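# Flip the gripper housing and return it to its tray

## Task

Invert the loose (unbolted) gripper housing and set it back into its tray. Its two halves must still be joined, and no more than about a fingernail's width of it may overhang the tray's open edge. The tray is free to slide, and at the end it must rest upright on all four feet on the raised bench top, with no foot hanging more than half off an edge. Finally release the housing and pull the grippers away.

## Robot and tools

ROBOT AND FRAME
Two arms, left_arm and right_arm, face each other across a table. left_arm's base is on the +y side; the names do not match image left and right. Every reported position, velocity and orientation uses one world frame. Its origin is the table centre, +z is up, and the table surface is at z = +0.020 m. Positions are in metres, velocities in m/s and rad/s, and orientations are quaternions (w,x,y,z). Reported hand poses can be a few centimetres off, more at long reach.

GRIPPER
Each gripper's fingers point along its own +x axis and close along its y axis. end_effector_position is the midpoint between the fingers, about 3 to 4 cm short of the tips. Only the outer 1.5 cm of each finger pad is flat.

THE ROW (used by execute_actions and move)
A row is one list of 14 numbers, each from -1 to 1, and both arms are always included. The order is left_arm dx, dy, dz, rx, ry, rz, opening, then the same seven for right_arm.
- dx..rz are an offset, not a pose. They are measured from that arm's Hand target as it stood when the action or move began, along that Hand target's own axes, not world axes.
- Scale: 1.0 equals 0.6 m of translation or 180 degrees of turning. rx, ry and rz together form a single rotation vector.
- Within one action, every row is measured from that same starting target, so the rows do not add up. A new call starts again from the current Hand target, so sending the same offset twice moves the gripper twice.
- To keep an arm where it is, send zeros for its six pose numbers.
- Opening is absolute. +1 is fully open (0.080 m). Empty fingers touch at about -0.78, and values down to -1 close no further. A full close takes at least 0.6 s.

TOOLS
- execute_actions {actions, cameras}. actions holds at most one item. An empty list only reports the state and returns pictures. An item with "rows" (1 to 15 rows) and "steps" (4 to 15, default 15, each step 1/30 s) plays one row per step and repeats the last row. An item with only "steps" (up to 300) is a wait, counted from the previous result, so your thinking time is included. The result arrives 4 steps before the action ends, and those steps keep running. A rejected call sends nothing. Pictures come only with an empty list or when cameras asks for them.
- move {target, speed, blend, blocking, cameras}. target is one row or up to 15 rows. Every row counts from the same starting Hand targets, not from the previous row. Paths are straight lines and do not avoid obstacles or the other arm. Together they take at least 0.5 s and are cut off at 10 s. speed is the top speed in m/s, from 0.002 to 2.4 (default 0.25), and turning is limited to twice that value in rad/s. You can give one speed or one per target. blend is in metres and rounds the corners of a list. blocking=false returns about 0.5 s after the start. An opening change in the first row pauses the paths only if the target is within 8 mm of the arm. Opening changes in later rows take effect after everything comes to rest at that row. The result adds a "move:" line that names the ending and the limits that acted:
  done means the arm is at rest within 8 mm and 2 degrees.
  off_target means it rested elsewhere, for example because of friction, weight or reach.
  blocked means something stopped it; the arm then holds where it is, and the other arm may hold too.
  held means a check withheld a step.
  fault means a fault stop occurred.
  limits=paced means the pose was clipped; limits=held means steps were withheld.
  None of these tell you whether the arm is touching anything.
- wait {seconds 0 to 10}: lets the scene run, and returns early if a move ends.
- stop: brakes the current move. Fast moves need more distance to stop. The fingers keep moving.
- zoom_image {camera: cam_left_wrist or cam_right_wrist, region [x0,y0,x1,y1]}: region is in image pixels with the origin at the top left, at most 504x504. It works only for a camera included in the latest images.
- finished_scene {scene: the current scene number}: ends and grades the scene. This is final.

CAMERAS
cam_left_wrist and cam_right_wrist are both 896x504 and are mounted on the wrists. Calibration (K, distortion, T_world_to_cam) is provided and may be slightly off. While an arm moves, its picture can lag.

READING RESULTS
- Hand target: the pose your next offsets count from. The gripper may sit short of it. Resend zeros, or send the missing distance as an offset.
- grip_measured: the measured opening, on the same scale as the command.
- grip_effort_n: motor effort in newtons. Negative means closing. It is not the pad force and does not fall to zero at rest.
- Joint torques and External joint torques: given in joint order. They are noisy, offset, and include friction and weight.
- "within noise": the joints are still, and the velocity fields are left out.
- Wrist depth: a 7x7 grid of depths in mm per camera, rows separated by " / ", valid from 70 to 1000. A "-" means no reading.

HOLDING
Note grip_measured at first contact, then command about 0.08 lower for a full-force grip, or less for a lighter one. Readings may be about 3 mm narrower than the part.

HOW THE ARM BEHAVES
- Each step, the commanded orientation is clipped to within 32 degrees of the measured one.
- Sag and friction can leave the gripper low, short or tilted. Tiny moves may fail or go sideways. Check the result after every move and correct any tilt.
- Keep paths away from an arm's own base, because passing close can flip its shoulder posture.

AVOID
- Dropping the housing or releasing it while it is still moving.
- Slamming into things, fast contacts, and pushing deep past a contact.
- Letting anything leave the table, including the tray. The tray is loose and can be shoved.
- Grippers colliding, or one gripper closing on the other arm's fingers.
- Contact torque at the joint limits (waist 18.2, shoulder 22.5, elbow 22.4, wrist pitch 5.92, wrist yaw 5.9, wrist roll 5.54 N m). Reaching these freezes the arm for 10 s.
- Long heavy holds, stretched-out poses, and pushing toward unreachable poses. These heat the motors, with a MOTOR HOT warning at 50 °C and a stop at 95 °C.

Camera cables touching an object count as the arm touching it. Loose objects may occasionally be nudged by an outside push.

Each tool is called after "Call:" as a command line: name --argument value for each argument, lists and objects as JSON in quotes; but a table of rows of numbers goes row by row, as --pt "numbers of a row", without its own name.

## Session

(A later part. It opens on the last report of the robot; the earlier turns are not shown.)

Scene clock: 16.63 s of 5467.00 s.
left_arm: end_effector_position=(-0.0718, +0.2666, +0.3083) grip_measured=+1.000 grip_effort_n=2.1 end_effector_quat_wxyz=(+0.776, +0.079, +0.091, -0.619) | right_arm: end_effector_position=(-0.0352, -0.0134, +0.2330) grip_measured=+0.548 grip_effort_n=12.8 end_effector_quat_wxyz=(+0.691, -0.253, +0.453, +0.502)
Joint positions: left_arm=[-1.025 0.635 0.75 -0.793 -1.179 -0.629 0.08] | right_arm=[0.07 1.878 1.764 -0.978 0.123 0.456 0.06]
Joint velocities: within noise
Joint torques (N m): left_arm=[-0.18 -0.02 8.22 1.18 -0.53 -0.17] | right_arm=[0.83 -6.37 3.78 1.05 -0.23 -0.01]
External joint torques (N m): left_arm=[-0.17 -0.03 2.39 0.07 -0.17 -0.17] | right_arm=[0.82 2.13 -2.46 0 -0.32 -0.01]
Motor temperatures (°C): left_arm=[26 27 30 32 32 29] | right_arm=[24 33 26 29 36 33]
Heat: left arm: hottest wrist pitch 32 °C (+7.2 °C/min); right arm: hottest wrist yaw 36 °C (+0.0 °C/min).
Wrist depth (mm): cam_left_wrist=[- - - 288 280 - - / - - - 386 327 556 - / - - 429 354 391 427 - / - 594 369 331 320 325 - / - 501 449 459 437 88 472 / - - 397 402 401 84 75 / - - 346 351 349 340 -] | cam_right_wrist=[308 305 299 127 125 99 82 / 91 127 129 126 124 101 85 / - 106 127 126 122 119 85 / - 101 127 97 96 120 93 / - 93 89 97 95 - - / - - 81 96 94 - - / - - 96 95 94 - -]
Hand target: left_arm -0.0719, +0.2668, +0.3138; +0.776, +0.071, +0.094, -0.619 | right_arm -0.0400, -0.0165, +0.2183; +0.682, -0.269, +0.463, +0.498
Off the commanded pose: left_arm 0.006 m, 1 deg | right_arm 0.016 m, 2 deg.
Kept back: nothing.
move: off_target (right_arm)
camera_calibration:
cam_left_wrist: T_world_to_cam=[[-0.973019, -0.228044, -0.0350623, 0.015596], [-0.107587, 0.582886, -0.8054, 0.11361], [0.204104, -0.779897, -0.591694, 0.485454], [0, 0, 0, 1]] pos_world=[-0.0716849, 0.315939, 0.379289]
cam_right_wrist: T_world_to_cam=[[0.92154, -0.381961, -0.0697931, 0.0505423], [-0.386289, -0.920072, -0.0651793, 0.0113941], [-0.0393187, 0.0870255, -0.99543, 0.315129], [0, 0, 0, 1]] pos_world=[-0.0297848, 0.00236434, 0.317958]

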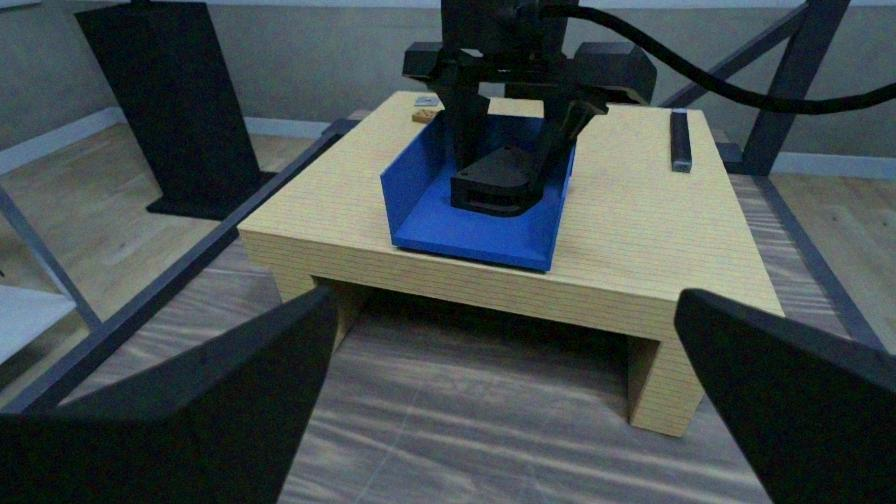

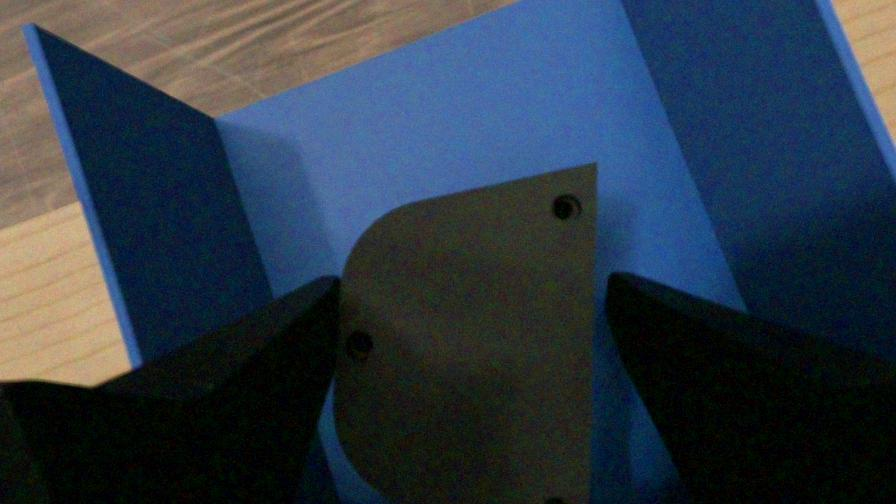

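Call:
move --target '[0,0,0,0,0,0,1,-0.013,-0.002,0.011,0,0,0,0.33]' --speed 0.05

Call:
zoom_image --camera "cam_left_wrist" --region '[440, 80, 620, 230]'

Scene clock: 17.83 s of 5467.00 s.
left_arm: end_effector_position=(-0.0718, +0.2666, +0.3083) grip_measured=+1.000 grip_effort_n=2.6 end_effector_quat_wxyz=(+0.776, +0.079, +0.091, -0.619) | right_arm: end_effector_position=(-0.0356, -0.0158, +0.2319) grip_measured=+0.346 grip_effort_n=-83.5 end_effector_quat_wxyz=(+0.686, -0.264, +0.459, +0.498)
Joint positions: left_arm=[-1.025 0.635 0.75 -0.793 -1.179 -0.629 0.08] | right_arm=[0.07 1.891 1.787 -1.016 0.117 0.451 0.051]
Joint velocities: within noise
Joint torques (N m): left_arm=[-0.17 -0.05 8.23 1.19 -0.54 -0.18] | right_arm=[0.13 -6.78 7.34 0.99 -0.14 -0.08]
External joint torques (N m): left_arm=[-0.16 -0.03 2.33 0.06 -0.17 -0.18] | right_arm=[0.06 1.82 1.15 -0.01 -0.21 -0.08]
Motor temperatures (°C): left_arm=[26 27 30 32 32 29] | right_arm=[24 33 26 29 36 33]
Heat: left arm: hottest wrist pitch 32 °C (+6.7 °C/min); right arm: hottest wrist yaw 36 °C (+0.0 °C/min).
Wrist depth (mm): cam_left_wrist=[- - - 290 283 - - / - - - 376 325 511 - / - - 431 359 380 428 - / - 595 368 332 324 324 - / - 503 445 459 437 88 474 / - - 393 403 400 84 75 / - - 347 352 350 340 -] | cam_right_wrist=[- 292 288 123 121 104 83 / - 109 124 122 120 116 76 / - 97 123 122 119 118 86 / - 90 122 94 93 117 93 / - 91 89 93 92 - 97 / - - - 93 91 78 - / - - 80 92 91 - -]
Hand target: left_arm -0.0719, +0.2668, +0.3138; +0.776, +0.071, +0.094, -0.619 | right_arm -0.0371, -0.0148, +0.2280; +0.682, -0.269, +0.463, +0.498
Off the commanded pose: left_arm 0.005 m, 1 deg | right_arm 0.004 m, 1 deg.
Kept back: nothing.
move: done
camera_calibration:
cam_left_wrist: T_world_to_cam=[[-0.973019, -0.228044, -0.0350623, 0.015596], [-0.107587, 0.582886, -0.8054, 0.11361], [0.204104, -0.779897, -0.591694, 0.485454], [0, 0, 0, 1]] pos_world=[-0.0716849, 0.315939, 0.379289]
cam_right_wrist: T_world_to_cam=[[0.923933, -0.377909, -0.0594427, 0.0477163], [-0.380457, -0.923956, -0.0394617, 0.00322414], [-0.0400095, 0.0590753, -0.997451, 0.314286], [0, 0, 0, 1]] pos_world=[-0.0302856, 0.00244485, 0.316448]

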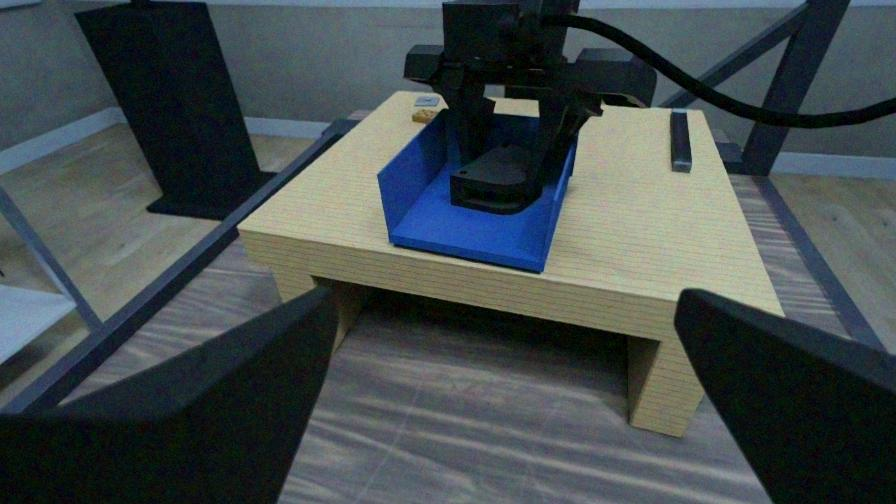

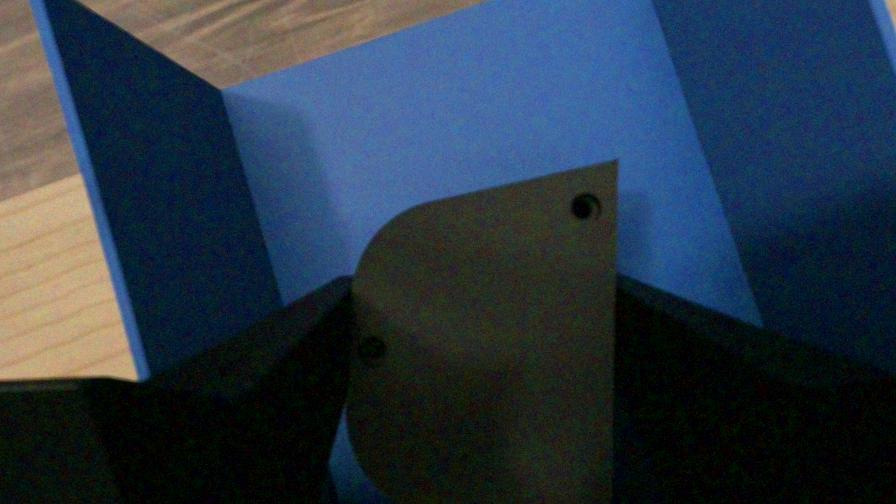

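Scaled by 2.800.

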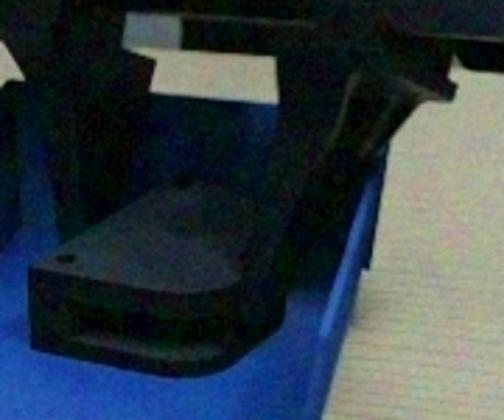

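Call:
move --target '[0,0,0,0,0,0,1,-0.024,0.002,0.011,0,0,0,0.26]' --speed 0.05

Call:
zoom_image --camera "cam_left_wrist" --region '[380, 60, 640, 280]'

Scene clock: 18.83 s of 5467.00 s.
left_arm: end_effector_position=(-0.0718, +0.2666, +0.3083) grip_measured=+1.000 grip_effort_n=1.6 end_effector_quat_wxyz=(+0.776, +0.079, +0.091, -0.619) | right_arm: end_effector_position=(-0.0360, -0.0175, +0.2434) grip_measured=+0.346 grip_effort_n=-83.5 end_effector_quat_wxyz=(+0.683, -0.270, +0.464, +0.496)
Joint positions: left_arm=[-1.025 0.635 0.75 -0.793 -1.179 -0.629 0.08] | right_arm=[0.07 1.906 1.859 -1.088 0.114 0.451 0.051]
Joint velocities: within noise
Joint torques (N m): left_arm=[-0.2 -0.04 8.21 1.19 -0.53 -0.19] | right_arm=[0.09 -7.31 8.08 1.3 -0.01 -0.1]
External joint torques (N m): left_arm=[-0.2 -0.06 2.41 0.08 -0.17 -0.19] | right_arm=[0.14 1.24 1.99 0.32 -0.1 -0.1]
Motor temperatures (°C): left_arm=[26 27 30 32 32 29] | right_arm=[24 33 26 29 36 33]
Heat: left arm: hottest wrist pitch 32 °C (+6.4 °C/min); right arm: hottest wrist yaw 36 °C (+0.0 °C/min).
Wrist depth (mm): cam_left_wrist=[- - - 339 273 - - / - - - 389 384 669 - / - - 431 354 386 428 - / - 599 369 331 322 325 - / - 502 445 456 435 88 474 / - - 392 403 399 84 75 / - - 346 353 349 340 -] | cam_right_wrist=[- 299 297 132 131 109 139 / - 112 133 132 130 119 138 / - 103 134 132 129 129 88 / 151 95 131 94 93 128 93 / 150 88 89 93 92 126 99 / - - - 93 91 78 - / - - 80 92 91 - -]
Hand target: left_arm -0.0719, +0.2668, +0.3138; +0.776, +0.071, +0.094, -0.619 | right_arm -0.0369, -0.0150, +0.2438; +0.682, -0.269, +0.463, +0.498
Off the commanded pose: left_arm 0.005 m, 1 deg | right_arm 0.003 m, 0 deg.
Kept back: nothing.
move: done
camera_calibration:
cam_left_wrist: T_world_to_cam=[[-0.973019, -0.228044, -0.0350623, 0.015596], [-0.107587, 0.582886, -0.8054, 0.11361], [0.204104, -0.779897, -0.591694, 0.485454], [0, 0, 0, 1]] pos_world=[-0.0716849, 0.315939, 0.379289]
cam_right_wrist: T_world_to_cam=[[0.924587, -0.376887, -0.0556251, 0.0472571], [-0.378629, -0.92522, -0.0246517, -0.00161196], [-0.0421746, 0.0438539, -0.998147, 0.325554], [0, 0, 0, 1]] pos_world=[-0.0305735, 0.00204236, 0.32754]

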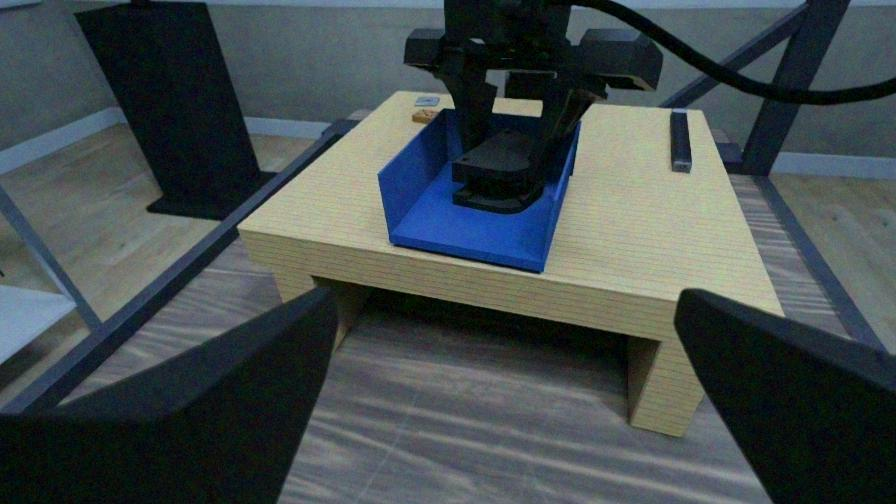

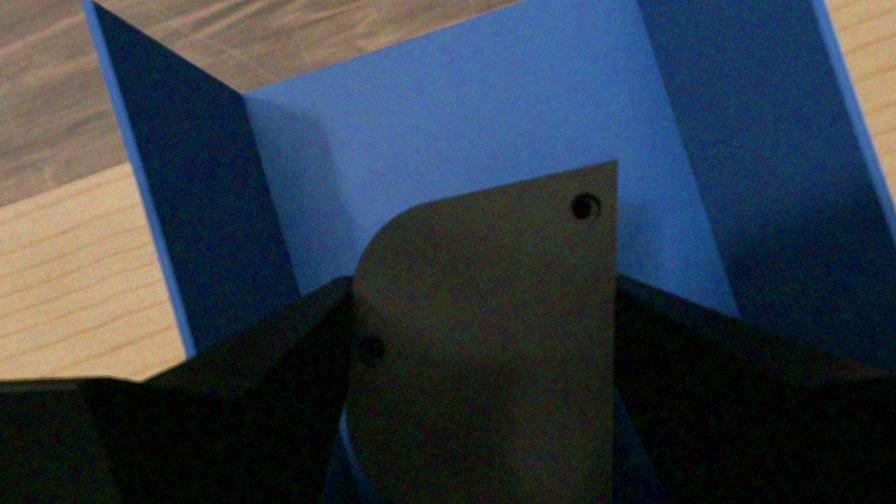

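Scaled by 1.938.

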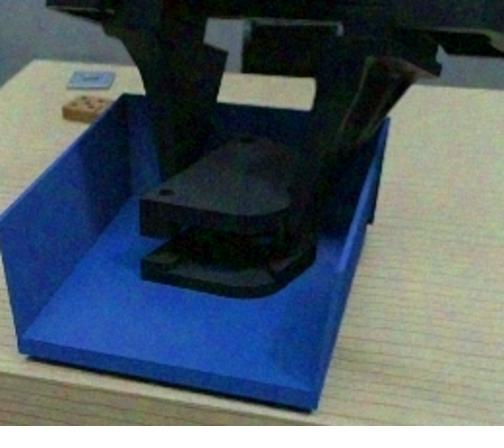

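Call:
zoom_image --camera "cam_left_wrist" --region '[440, 120, 560, 220]'

Scaled by 4.200.

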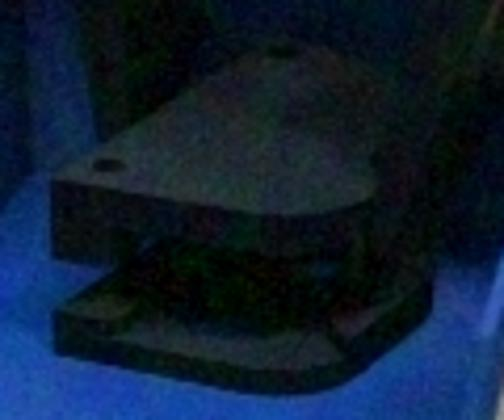

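Call:
move --pt "0 0 0 0 0 0 1 0.0215 -0.0016 -0.010 0 0 0 0.26" --pt "0 0 0 0 0 0 1 0.0215 -0.0016 -0.010 0 0 0 0.42" --speed 0.04

Call:
zoom_image --camera "cam_left_wrist" --region '[440, 120, 560, 220]'

Scene clock: 22.83 s of 5467.00 s.
left_arm: end_effector_position=(-0.0718, +0.2666, +0.3084) grip_measured=+1.000 grip_effort_n=2.1 end_effector_quat_wxyz=(+0.776, +0.079, +0.091, -0.619) | right_arm: end_effector_position=(-0.0359, -0.0130, +0.2328) grip_measured=+0.417 grip_effort_n=14.7 end_effector_quat_wxyz=(+0.685, -0.265, +0.461, +0.498)
Joint positions: left_arm=[-1.025 0.635 0.75 -0.793 -1.179 -0.629 0.08] | right_arm=[0.069 1.907 1.814 -1.031 0.114 0.451 0.054]
Joint velocities: within noise
Joint torques (N m): left_arm=[-0.19 -0.07 8.2 1.2 -0.55 -0.18] | right_arm=[0.25 -8.16 4.99 1.47 0 -0.07]
External joint torques (N m): left_arm=[-0.19 -0.05 2.33 0.09 -0.18 -0.18] | right_arm=[0.29 0.47 -1.17 0.47 -0.09 -0.07]
Motor temperatures (°C): left_arm=[26 27 31 32 32 29] | right_arm=[24 33 27 29 36 33]
Heat: left arm: hottest wrist pitch 32 °C (+5.3 °C/min); right arm: hottest wrist yaw 36 °C (+0.0 °C/min).
Wrist depth (mm): cam_left_wrist=[- - - 285 273 - - / - - - 374 330 519 - / - - 429 358 382 429 - / - 594 370 333 323 325 - / - 502 446 460 439 88 475 / - - 394 404 400 84 75 / - - 347 352 349 338 -] | cam_right_wrist=[- 295 290 125 122 108 85 / - 111 126 124 122 117 76 / - 97 125 124 120 120 87 / - 90 124 95 94 119 93 / - 91 90 94 93 - 98 / - - 81 93 92 80 - / - - 93 92 91 - -]
Hand target: left_arm -0.0719, +0.2668, +0.3139; +0.776, +0.070, +0.094, -0.619 | right_arm -0.0371, -0.0149, +0.2294; +0.682, -0.269, +0.463, +0.498
Off the commanded pose: left_arm 0.005 m, 1 deg | right_arm 0.004 m, 1 deg.
Kept back: nothing.
move: done
camera_calibration:
cam_left_wrist: T_world_to_cam=[[-0.973041, -0.228003, -0.0347272, 0.0154598], [-0.107789, 0.582694, -0.805512, 0.113779], [0.203894, -0.780053, -0.591561, 0.485497], [0, 0, 0, 1]] pos_world=[-0.0716831, 0.31594, 0.379388]
cam_right_wrist: T_world_to_cam=[[0.924098, -0.377324, -0.0605839, 0.0493847], [-0.37973, -0.924455, -0.0344802, 0.00455828], [-0.0429969, 0.0548686, -0.997567, 0.314862], [0, 0, 0, 1]] pos_world=[-0.0303673, 0.00557194, 0.317245]

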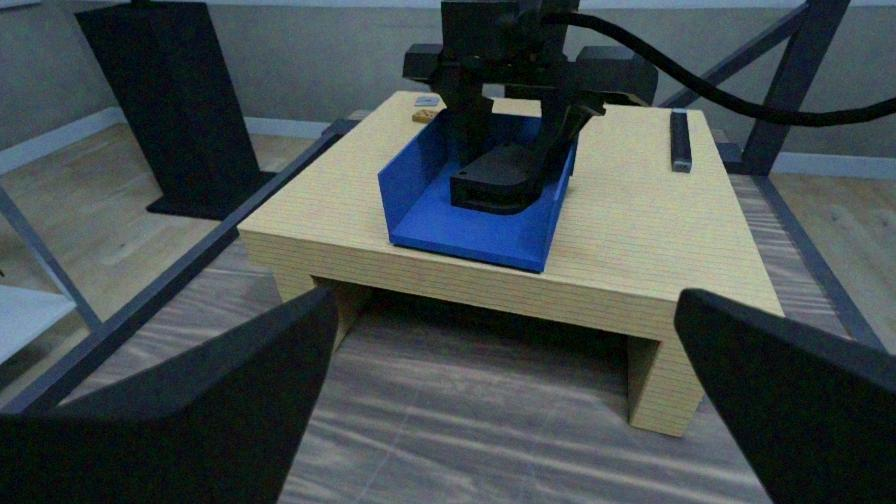

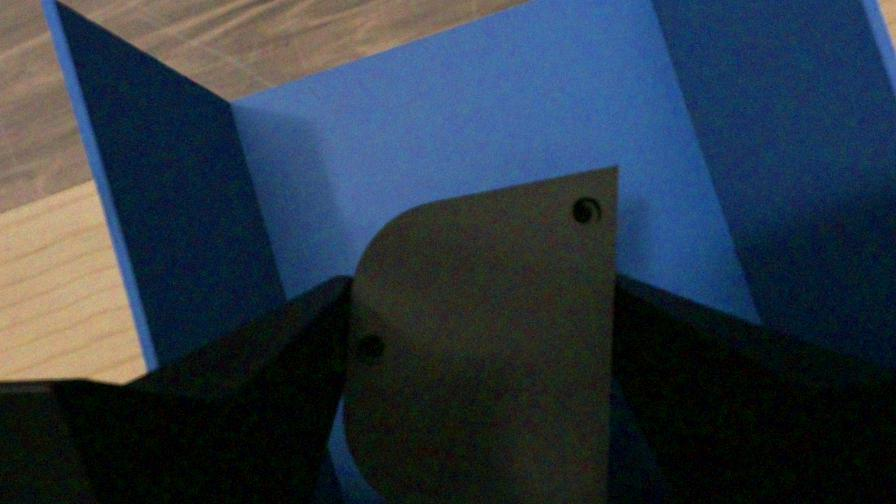

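Scaled by 4.200.

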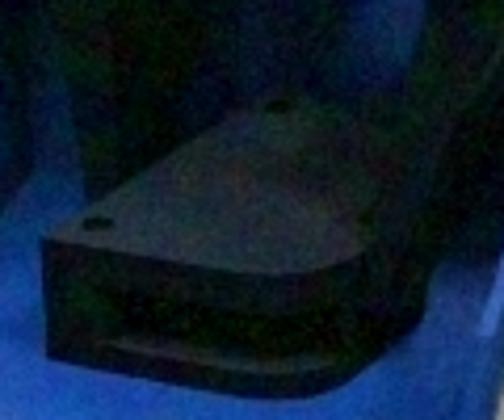

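Call:
zoom_image --camera "cam_left_wrist" --region '[500, 50, 640, 200]'

Scaled by 3.360.

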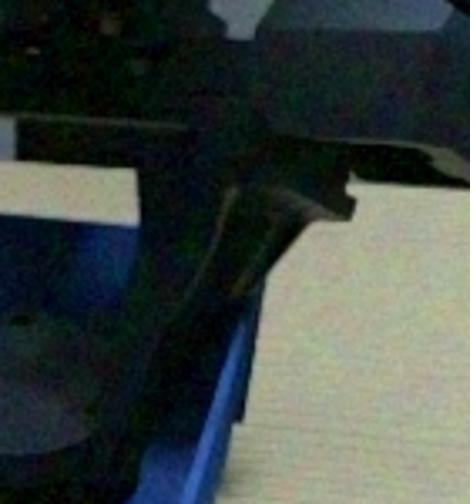

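Call:
move --pt "0 0 0 0 0 0 1 -0.117 0 0 0 0 0 0.42" --pt "0 0 0 0 0 0 1 -0.094 0.062 0.082 0.369 0.105 -0.110 -0.72" --speed 0.15

Call:
zoom_image --camera "cam_left_wrist" --region '[380, 60, 640, 280]'

Scene clock: 29.33 s of 5467.00 s.
left_arm: end_effector_position=(-0.0718, +0.2666, +0.3084) grip_measured=+1.000 grip_effort_n=1.6 end_effector_quat_wxyz=(+0.776, +0.079, +0.091, -0.619) | right_arm: end_effector_position=(-0.0592, +0.0116, +0.3042) grip_measured=-0.717 grip_effort_n=-16.5 end_effector_quat_wxyz=(+0.670, +0.176, +0.698, +0.181)
Joint positions: left_arm=[-1.025 0.635 0.75 -0.793 -1.179 -0.629 0.08] | right_arm=[0.079 2.08 2.342 -1.32 0.004 1.654 0.003]
Joint velocities: within noise
Joint torques (N m): left_arm=[-0.2 -0.08 8.19 1.2 -0.54 -0.19] | right_arm=[-0.34 -7.73 7.33 1.68 -0.01 0.09]
External joint torques (N m): left_arm=[-0.21 -0.08 2.38 0.09 -0.17 -0.2] | right_arm=[-0.34 1.42 1.78 0.65 -0.06 0.11]
Motor temperatures (°C): left_arm=[26 27 33 32 32 29] | right_arm=[24 35 27 29 36 33]
Heat: left arm: hottest elbow 33 °C (+14.3 °C/min); right arm: hottest wrist yaw 36 °C (+0.0 °C/min).
Wrist depth (mm): cam_left_wrist=[- - - - 299 - - / - - - 571 525 819 - / - - 434 358 389 430 - / - 598 370 335 324 326 - / - 501 445 459 437 87 475 / - - 393 404 398 84 75 / - - 346 353 349 338 -] | cam_right_wrist=[362 420 376 334 156 118 126 / 508 453 406 358 162 124 113 / - 486 433 373 173 129 121 / - 515 473 167 167 159 144 / - 566 525 81 140 139 136 / - - - - - - - / - - - - - - -]
Hand target: left_arm -0.0719, +0.2668, +0.3139; +0.776, +0.070, +0.094, -0.619 | right_arm -0.0580, +0.0151, +0.3046; +0.707, +0.000, +0.707, +0.000
Off the commanded pose: left_arm 0.005 m, 1 deg | right_arm 0.004 m, 29 deg.
joint sent to its limit (right arm) — joint 3 (elbow), upper limit, where the elbow is as straight as it goes.
Kept back: nothing.
move: off_target (right_arm); target 2's new opening was sent with right_arm's hand 0.004 m and 29 deg from that target
camera_calibration:
cam_left_wrist: T_world_to_cam=[[-0.973041, -0.228003, -0.0347272, 0.0154598], [-0.107789, 0.582694, -0.805512, 0.113779], [0.203894, -0.780053, -0.591561, 0.485497], [0, 0, 0, 1]] pos_world=[-0.0716831, 0.31594, 0.379388]
cam_right_wrist: T_world_to_cam=[[0.000858583, -0.890265, -0.455442, 0.155981], [-0.897857, -0.201212, 0.391622, -0.147801], [-0.440287, 0.408585, -0.799503, 0.295781], [0, 0, 0, 1]] pos_world=[-0.00260885, -0.0117262, 0.365401]

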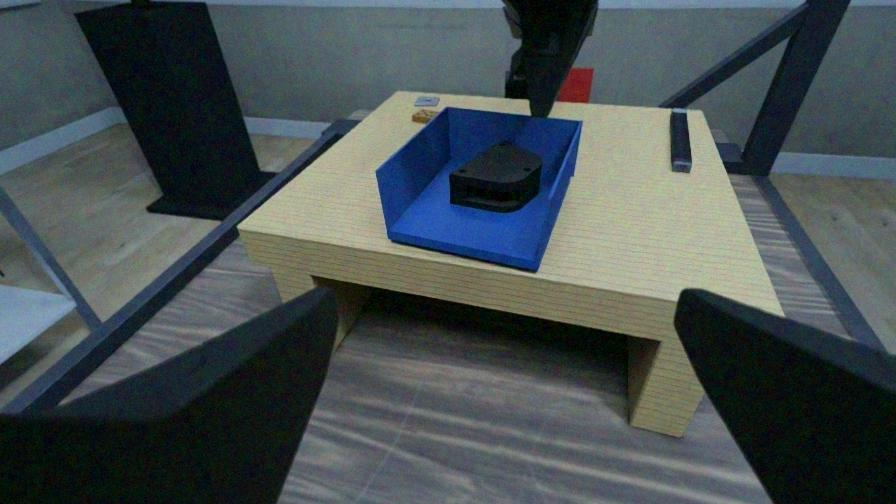

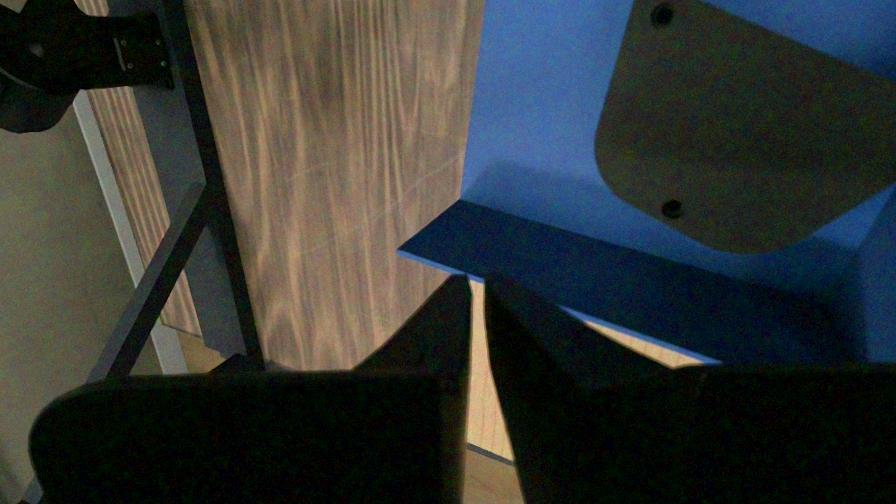

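Scaled by 1.938.

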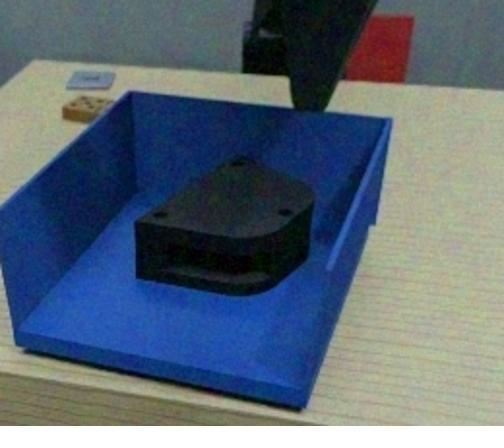

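Call:
move --target '[0,0,0,0,0,0,1,0.067,0.0,-0.0083,0,0,0,-0.75]' --speed 0.1

Call:
zoom_image --camera "cam_left_wrist" --region '[380, 60, 640, 280]'

Scene clock: 32.53 s of 5467.00 s.
left_arm: end_effector_position=(-0.0718, +0.2666, +0.3084) grip_measured=+1.000 grip_effort_n=2.1 end_effector_quat_wxyz=(+0.776, +0.079, +0.091, -0.619) | right_arm: end_effector_position=(-0.0609, +0.0128, +0.2647) grip_measured=-0.747 grip_effort_n=-17.0 end_effector_quat_wxyz=(+0.682, +0.136, +0.705, +0.136)
Joint positions: left_arm=[-1.025 0.635 0.75 -0.793 -1.179 -0.629 0.08] | right_arm=[0.082 2.157 2.342 -1.368 0.004 1.664 0.001]
Joint velocities: within noise
Joint torques (N m): left_arm=[-0.16 -0.05 8.21 1.2 -0.53 -0.16] | right_arm=[0.39 -8.17 7.31 1.14 0.01 0.1]
External joint torques (N m): left_arm=[-0.17 -0.05 2.4 0.09 -0.17 -0.17] | right_arm=[0.44 1.57 1.66 0.24 -0.04 0.12]
Motor temperatures (°C): left_arm=[26 27 33 32 32 29] | right_arm=[24 35 27 29 36 33]
Heat: left arm: hottest elbow 33 °C (+12.9 °C/min); right arm: hottest wrist yaw 36 °C (+0.0 °C/min).
Wrist depth (mm): cam_left_wrist=[- - - 280 257 - - / - - - 509 368 679 - / - - 432 356 373 427 - / - 594 368 334 322 324 - / - 502 446 458 438 88 473 / - - 395 405 400 84 76 / - - 346 352 348 339 -] | cam_right_wrist=[362 337 307 128 95 89 101 / 389 360 330 136 98 93 87 / 415 389 354 145 106 97 89 / 434 419 376 149 142 103 96 / 465 460 125 - 137 132 121 / - - - - - - - / - - - - - - -]
Hand target: left_arm -0.0719, +0.2668, +0.3139; +0.776, +0.070, +0.094, -0.619 | right_arm -0.0631, +0.0150, +0.2645; +0.707, +0.000, +0.707, +0.000
Off the commanded pose: left_arm 0.005 m, 1 deg | right_arm 0.003 m, 22 deg.
joint sent to its limit (right arm) — joint 3 (elbow), upper limit, where the elbow is as straight as it goes.
Kept back: nothing.
move: off_target (right_arm)
camera_calibration:
cam_left_wrist: T_world_to_cam=[[-0.973041, -0.228003, -0.0347272, 0.0154598], [-0.107789, 0.582694, -0.805512, 0.113779], [0.203894, -0.780053, -0.591561, 0.485497], [0, 0, 0, 1]] pos_world=[-0.0716831, 0.31594, 0.379388]
cam_right_wrist: T_world_to_cam=[[-0.00170882, -0.93995, -0.341309, 0.109257], [-0.901735, -0.146095, 0.406854, -0.138609], [-0.432286, 0.308465, -0.847336, 0.277468], [0, 0, 0, 1]] pos_world=[-0.00485609, -0.00314282, 0.328792]

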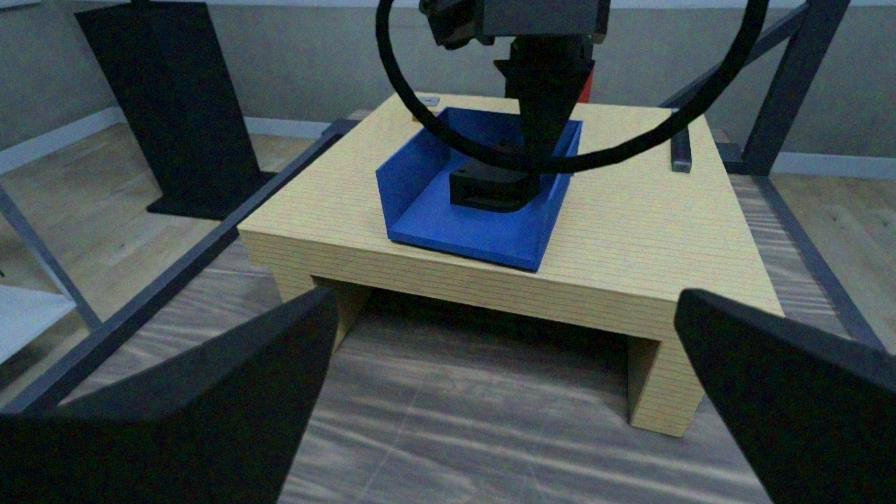

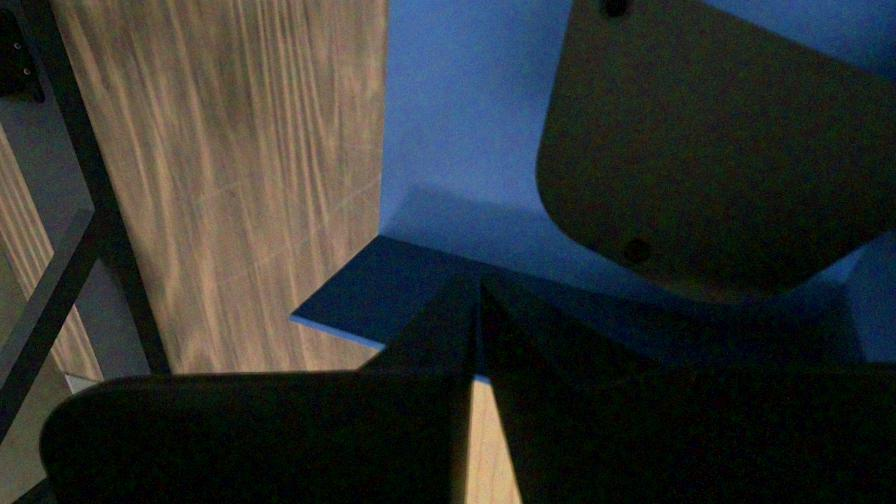

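Scaled by 1.938.

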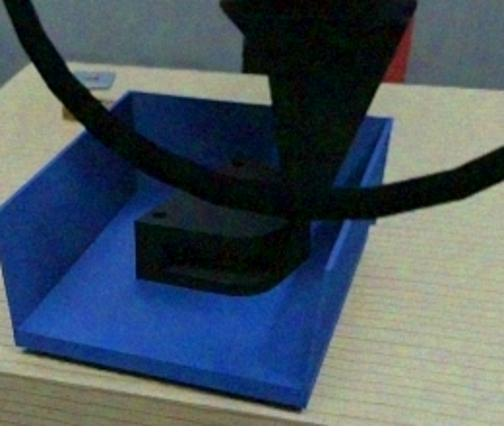

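Call:
move --pt "0 0 0 0 0 0 1 0 -0.007 -0.0083 0 0 0 -0.75" --pt "0 0 0 0 0 0 1 0.06 -0.007 -0.0083 0 0 0 -0.75" --speed 0.06

Call:
zoom_image --camera "cam_left_wrist" --region '[380, 60, 640, 280]'

Scene clock: 37.00 s of 5467.00 s.
left_arm: end_effector_position=(-0.0718, +0.2666, +0.3084) grip_measured=+1.000 grip_effort_n=1.6 end_effector_quat_wxyz=(+0.776, +0.079, +0.091, -0.619) | right_arm: end_effector_position=(-0.0658, +0.0088, +0.2295) grip_measured=-0.747 grip_effort_n=-16.0 end_effector_quat_wxyz=(+0.692, +0.094, +0.709, +0.094)
Joint positions: left_arm=[-1.025 0.635 0.75 -0.793 -1.179 -0.629 0.08] | right_arm=[0.093 2.226 2.343 -1.421 0.004 1.676 0.001]
Joint velocities: within noise
Joint torques (N m): left_arm=[-0.18 -0.08 8.18 1.2 -0.56 -0.18] | right_arm=[0.45 -8.5 7.06 0.93 -0.01 0.1]
External joint torques (N m): left_arm=[-0.17 -0.09 2.36 0.08 -0.2 -0.18] | right_arm=[0.57 1.52 1.52 0.23 -0.07 0.11]
Motor temperatures (°C): left_arm=[26 27 34 32 32 29] | right_arm=[24 37 28 29 36 32]
Heat: left arm: hottest elbow 34 °C (+13.0 °C/min); right arm: hottest shoulder 37 °C (+11.4 °C/min).
Wrist depth (mm): cam_left_wrist=[- - - 287 274 - - / - - - 392 227 554 - / - - 430 351 388 431 - / - 602 368 333 329 313 - / - 500 447 456 439 87 475 / - - 393 402 399 84 75 / - - 344 353 349 339 -] | cam_right_wrist=[282 270 94 90 - - - / 303 288 100 - - - - / 325 309 109 73 - - - / 352 334 117 110 76 72 - / 383 354 117 - - 75 - / - - - - - - - / - - - - - - -]
Hand target: left_arm -0.0719, +0.2668, +0.3139; +0.776, +0.070, +0.094, -0.619 | right_arm -0.0680, +0.0108, +0.2285; +0.707, +0.000, +0.707, +0.000
Off the commanded pose: left_arm 0.005 m, 1 deg | right_arm 0.003 m, 15 deg.
joint sent to its limit (right arm) — joint 3 (elbow), upper limit, where the elbow is as straight as it goes.
Kept back: nothing.
move: off_target (right_arm)
camera_calibration:
cam_left_wrist: T_world_to_cam=[[-0.973041, -0.228003, -0.0347272, 0.0154598], [-0.107789, 0.582694, -0.805512, 0.113779], [0.203894, -0.780053, -0.591561, 0.485497], [0, 0, 0, 1]] pos_world=[-0.0716831, 0.31594, 0.379388]
cam_right_wrist: T_world_to_cam=[[0.00055279, -0.974288, -0.225305, 0.0673401], [-0.905177, -0.0962499, 0.413993, -0.131586], [-0.425034, 0.203712, -0.881956, 0.25609], [0, 0, 0, 1]] pos_world=[-0.0102989, 0.00077494, 0.295508]

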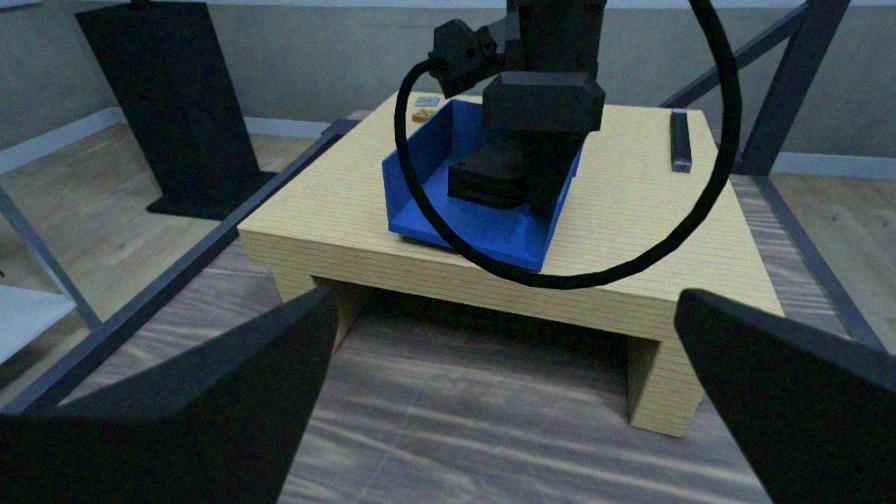

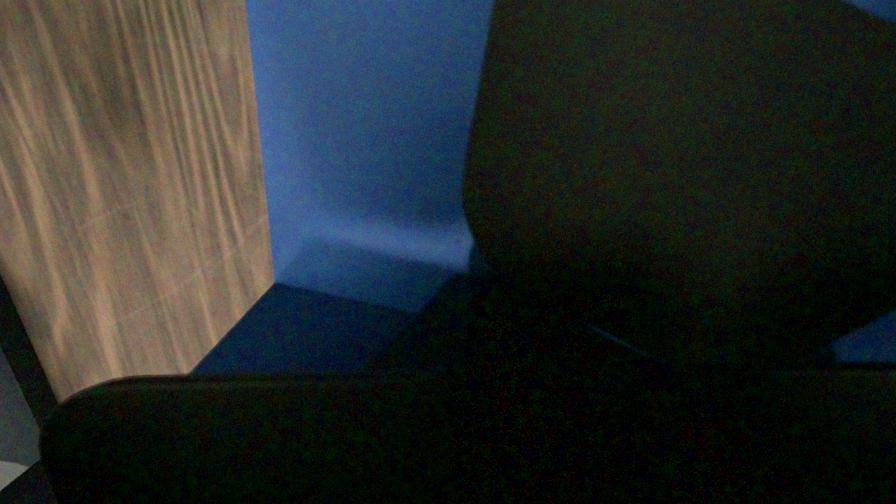

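Scaled by 1.938.

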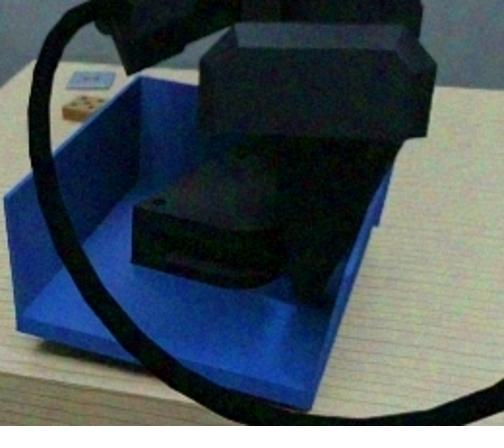

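Call:
move --target '[0,0,0,0,0,0,1,-0.025,0,0,0,0,0,-0.75]' --speed 0.06

Call:
zoom_image --camera "cam_left_wrist" --region '[370, 60, 630, 300]'

Scene clock: 40.90 s of 5467.00 s.
left_arm: end_effector_position=(-0.0718, +0.2666, +0.3084) grip_measured=+1.000 grip_effort_n=2.6 end_effector_quat_wxyz=(+0.776, +0.079, +0.091, -0.619) | right_arm: end_effector_position=(-0.0660, +0.0103, +0.2318) grip_measured=-0.748 grip_effort_n=-16.5 end_effector_quat_wxyz=(+0.691, +0.098, +0.709, +0.098)
Joint positions: left_arm=[-1.025 0.635 0.75 -0.793 -1.179 -0.629 0.08] | right_arm=[0.093 2.223 2.343 -1.412 0.004 1.676 0.001]
Joint velocities: within noise
Joint torques (N m): left_arm=[-0.17 -0.03 8.18 1.2 -0.54 -0.18] | right_arm=[0.38 -11.09 7.08 1.28 0 0.09]
External joint torques (N m): left_arm=[-0.16 -0.03 2.36 0.08 -0.17 -0.18] | right_arm=[0.35 -1.08 1.52 0.56 -0.05 0.1]
Motor temperatures (°C): left_arm=[26 27 34 32 32 29] | right_arm=[24 37 28 29 35 32]
Heat: left arm: hottest elbow 34 °C (+11.7 °C/min); right arm: hottest shoulder 37 °C (+10.3 °C/min).
Wrist depth (mm): cam_left_wrist=[- - - 276 273 - - / - - - 402 226 638 - / - - 431 358 375 429 - / - 596 367 329 324 312 - / - 500 446 461 437 87 474 / - - 395 404 399 84 75 / - - 346 352 347 338 -] | cam_right_wrist=[289 275 99 - - - - / 311 293 107 103 - - - / 332 314 113 109 - - - / 360 338 123 112 79 75 - / 392 365 120 - - 77 95 / - - - - - - - / - - - - - - -]
Hand target: left_arm -0.0719, +0.2668, +0.3139; +0.776, +0.070, +0.094, -0.619 | right_arm -0.0680, +0.0109, +0.2434; +0.707, +0.000, +0.707, +0.000
Off the commanded pose: left_arm 0.005 m, 1 deg | right_arm 0.012 m, 16 deg.
joint sent to its limit (right arm) — joint 3 (elbow), upper limit, where the elbow is as straight as it goes.
Kept back: nothing.
move: off_target (right_arm)
camera_calibration:
cam_left_wrist: T_world_to_cam=[[-0.973041, -0.228003, -0.0347272, 0.0154598], [-0.107789, 0.582694, -0.805512, 0.113779], [0.203894, -0.780053, -0.591561, 0.485497], [0, 0, 0, 1]] pos_world=[-0.0716831, 0.31594, 0.379388]
cam_right_wrist: T_world_to_cam=[[0.000253492, -0.971391, -0.237485, 0.0720448], [-0.904626, -0.10144, 0.413958, -0.132447], [-0.426206, 0.21473, -0.878771, 0.256779], [0, 0, 0, 1]] pos_world=[-0.0103919, 0.0014099, 0.297587]

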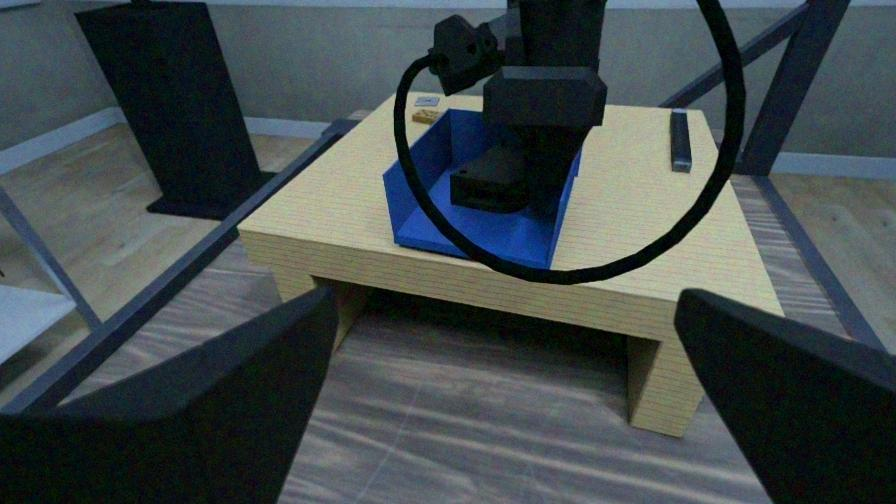

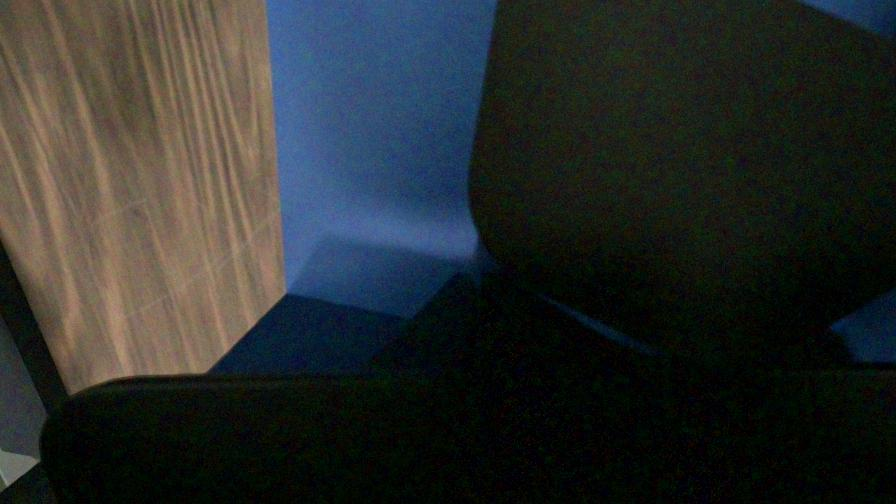

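Scaled by 1.938.

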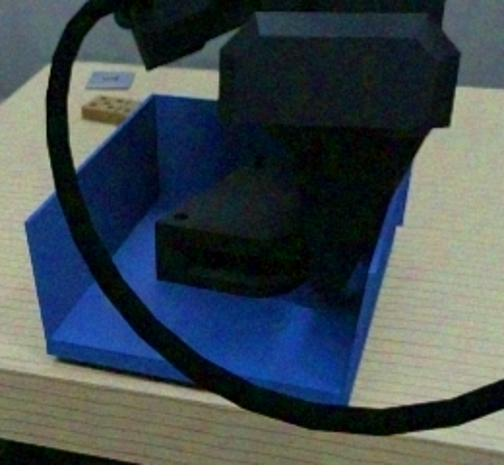

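Call:
move --target '[0,0,0,0,0,0,1,0.012,0,0.038,0,0,0,-0.75]' --speed 0.04

Call:
zoom_image --camera "cam_left_wrist" --region '[370, 60, 630, 300]'

Scene clock: 45.23 s of 5467.00 s.
left_arm: end_effector_position=(-0.0718, +0.2666, +0.3084) grip_measured=+1.000 grip_effort_n=2.1 end_effector_quat_wxyz=(+0.776, +0.079, +0.091, -0.619) | right_arm: end_effector_position=(-0.0471, +0.0097, +0.2312) grip_measured=-0.748 grip_effort_n=-16.0 end_effector_quat_wxyz=(+0.694, +0.095, +0.707, +0.094)
Joint positions: left_arm=[-1.025 0.635 0.75 -0.793 -1.179 -0.629 0.08] | right_arm=[0.052 2.223 2.343 -1.423 -0.002 1.636 0.001]
Joint velocities: within noise
Joint torques (N m): left_arm=[-0.15 -0.04 8.21 1.19 -0.54 -0.18] | right_arm=[-0.4 -9.77 7.07 0.9 0.1 -0.15]
External joint torques (N m): left_arm=[-0.15 -0.08 2.42 0.09 -0.17 -0.18] | right_arm=[-0.5 0.28 1.52 0.2 0.06 -0.14]
Motor temperatures (°C): left_arm=[26 27 35 32 32 29] | right_arm=[24 38 28 29 35 32]
Heat: left arm: hottest elbow 35 °C (+11.9 °C/min); right arm: hottest shoulder 38 °C (+10.6 °C/min).
Wrist depth (mm): cam_left_wrist=[- - - 275 - - - / - - - 235 372 666 - / - - 431 358 385 414 - / - 593 369 326 311 324 - / - 503 447 458 436 87 475 / - - 394 403 401 84 75 / - - 346 353 349 339 -] | cam_right_wrist=[285 272 99 95 - - 81 / 304 290 106 - - - - / 328 310 113 109 - - - / 356 332 120 112 79 75 - / 383 361 128 - 84 77 95 / - - - - - - - / - - - - - - -]
Hand target: left_arm -0.0719, +0.2668, +0.3139; +0.776, +0.070, +0.094, -0.619 | right_arm -0.0452, +0.0109, +0.2363; +0.707, +0.000, +0.707, +0.000
Off the commanded pose: left_arm 0.005 m, 1 deg | right_arm 0.006 m, 15 deg.
joint sent to its limit (right arm) — joint 3 (elbow), upper limit, where the elbow is as straight as it goes.
Kept back: nothing.
move: off_target (right_arm)
camera_calibration:
cam_left_wrist: T_world_to_cam=[[-0.973041, -0.228003, -0.0347272, 0.0154598], [-0.107789, 0.582694, -0.805512, 0.113779], [0.203894, -0.780053, -0.591561, 0.485497], [0, 0, 0, 1]] pos_world=[-0.0716831, 0.31594, 0.379388]
cam_right_wrist: T_world_to_cam=[[0.000584631, -0.973675, -0.227941, 0.0692085], [-0.907452, -0.0962875, 0.408974, -0.114173], [-0.420156, 0.206607, -0.883619, 0.265899], [0, 0, 0, 1]] pos_world=[0.00807229, 0.00145666, 0.297423]

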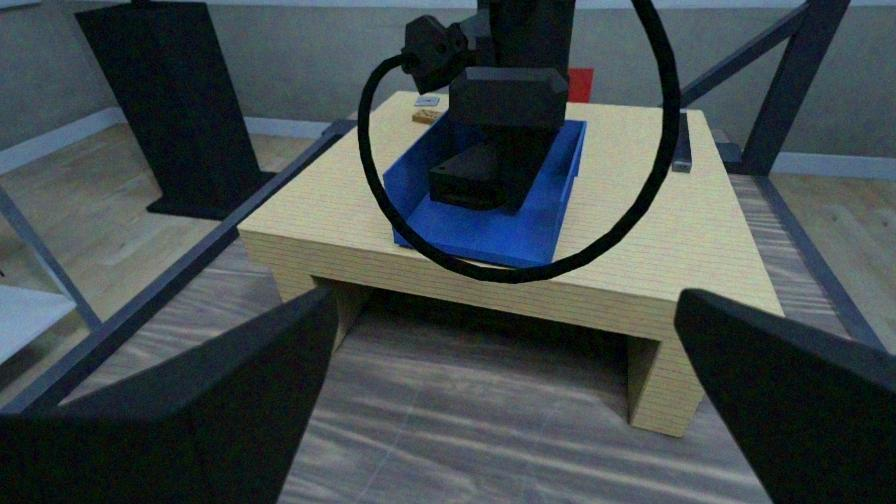

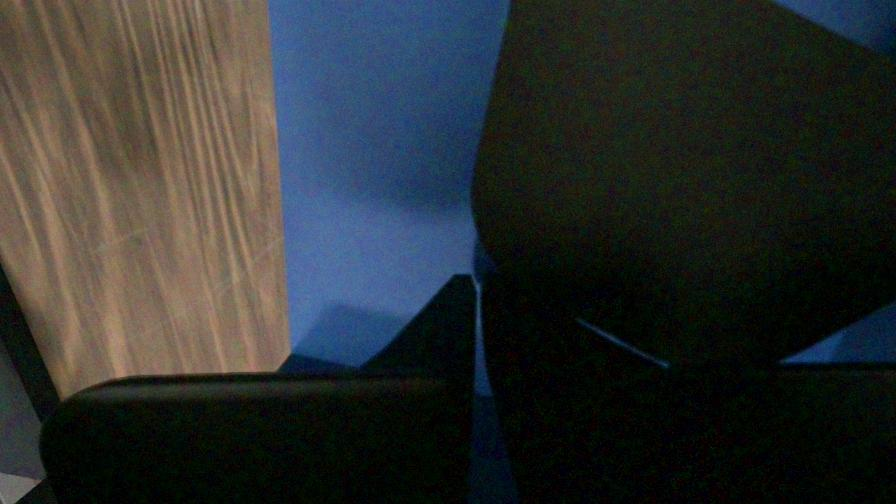

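Scaled by 1.938.

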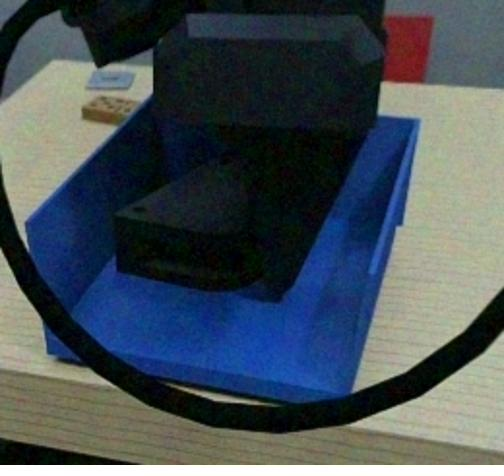

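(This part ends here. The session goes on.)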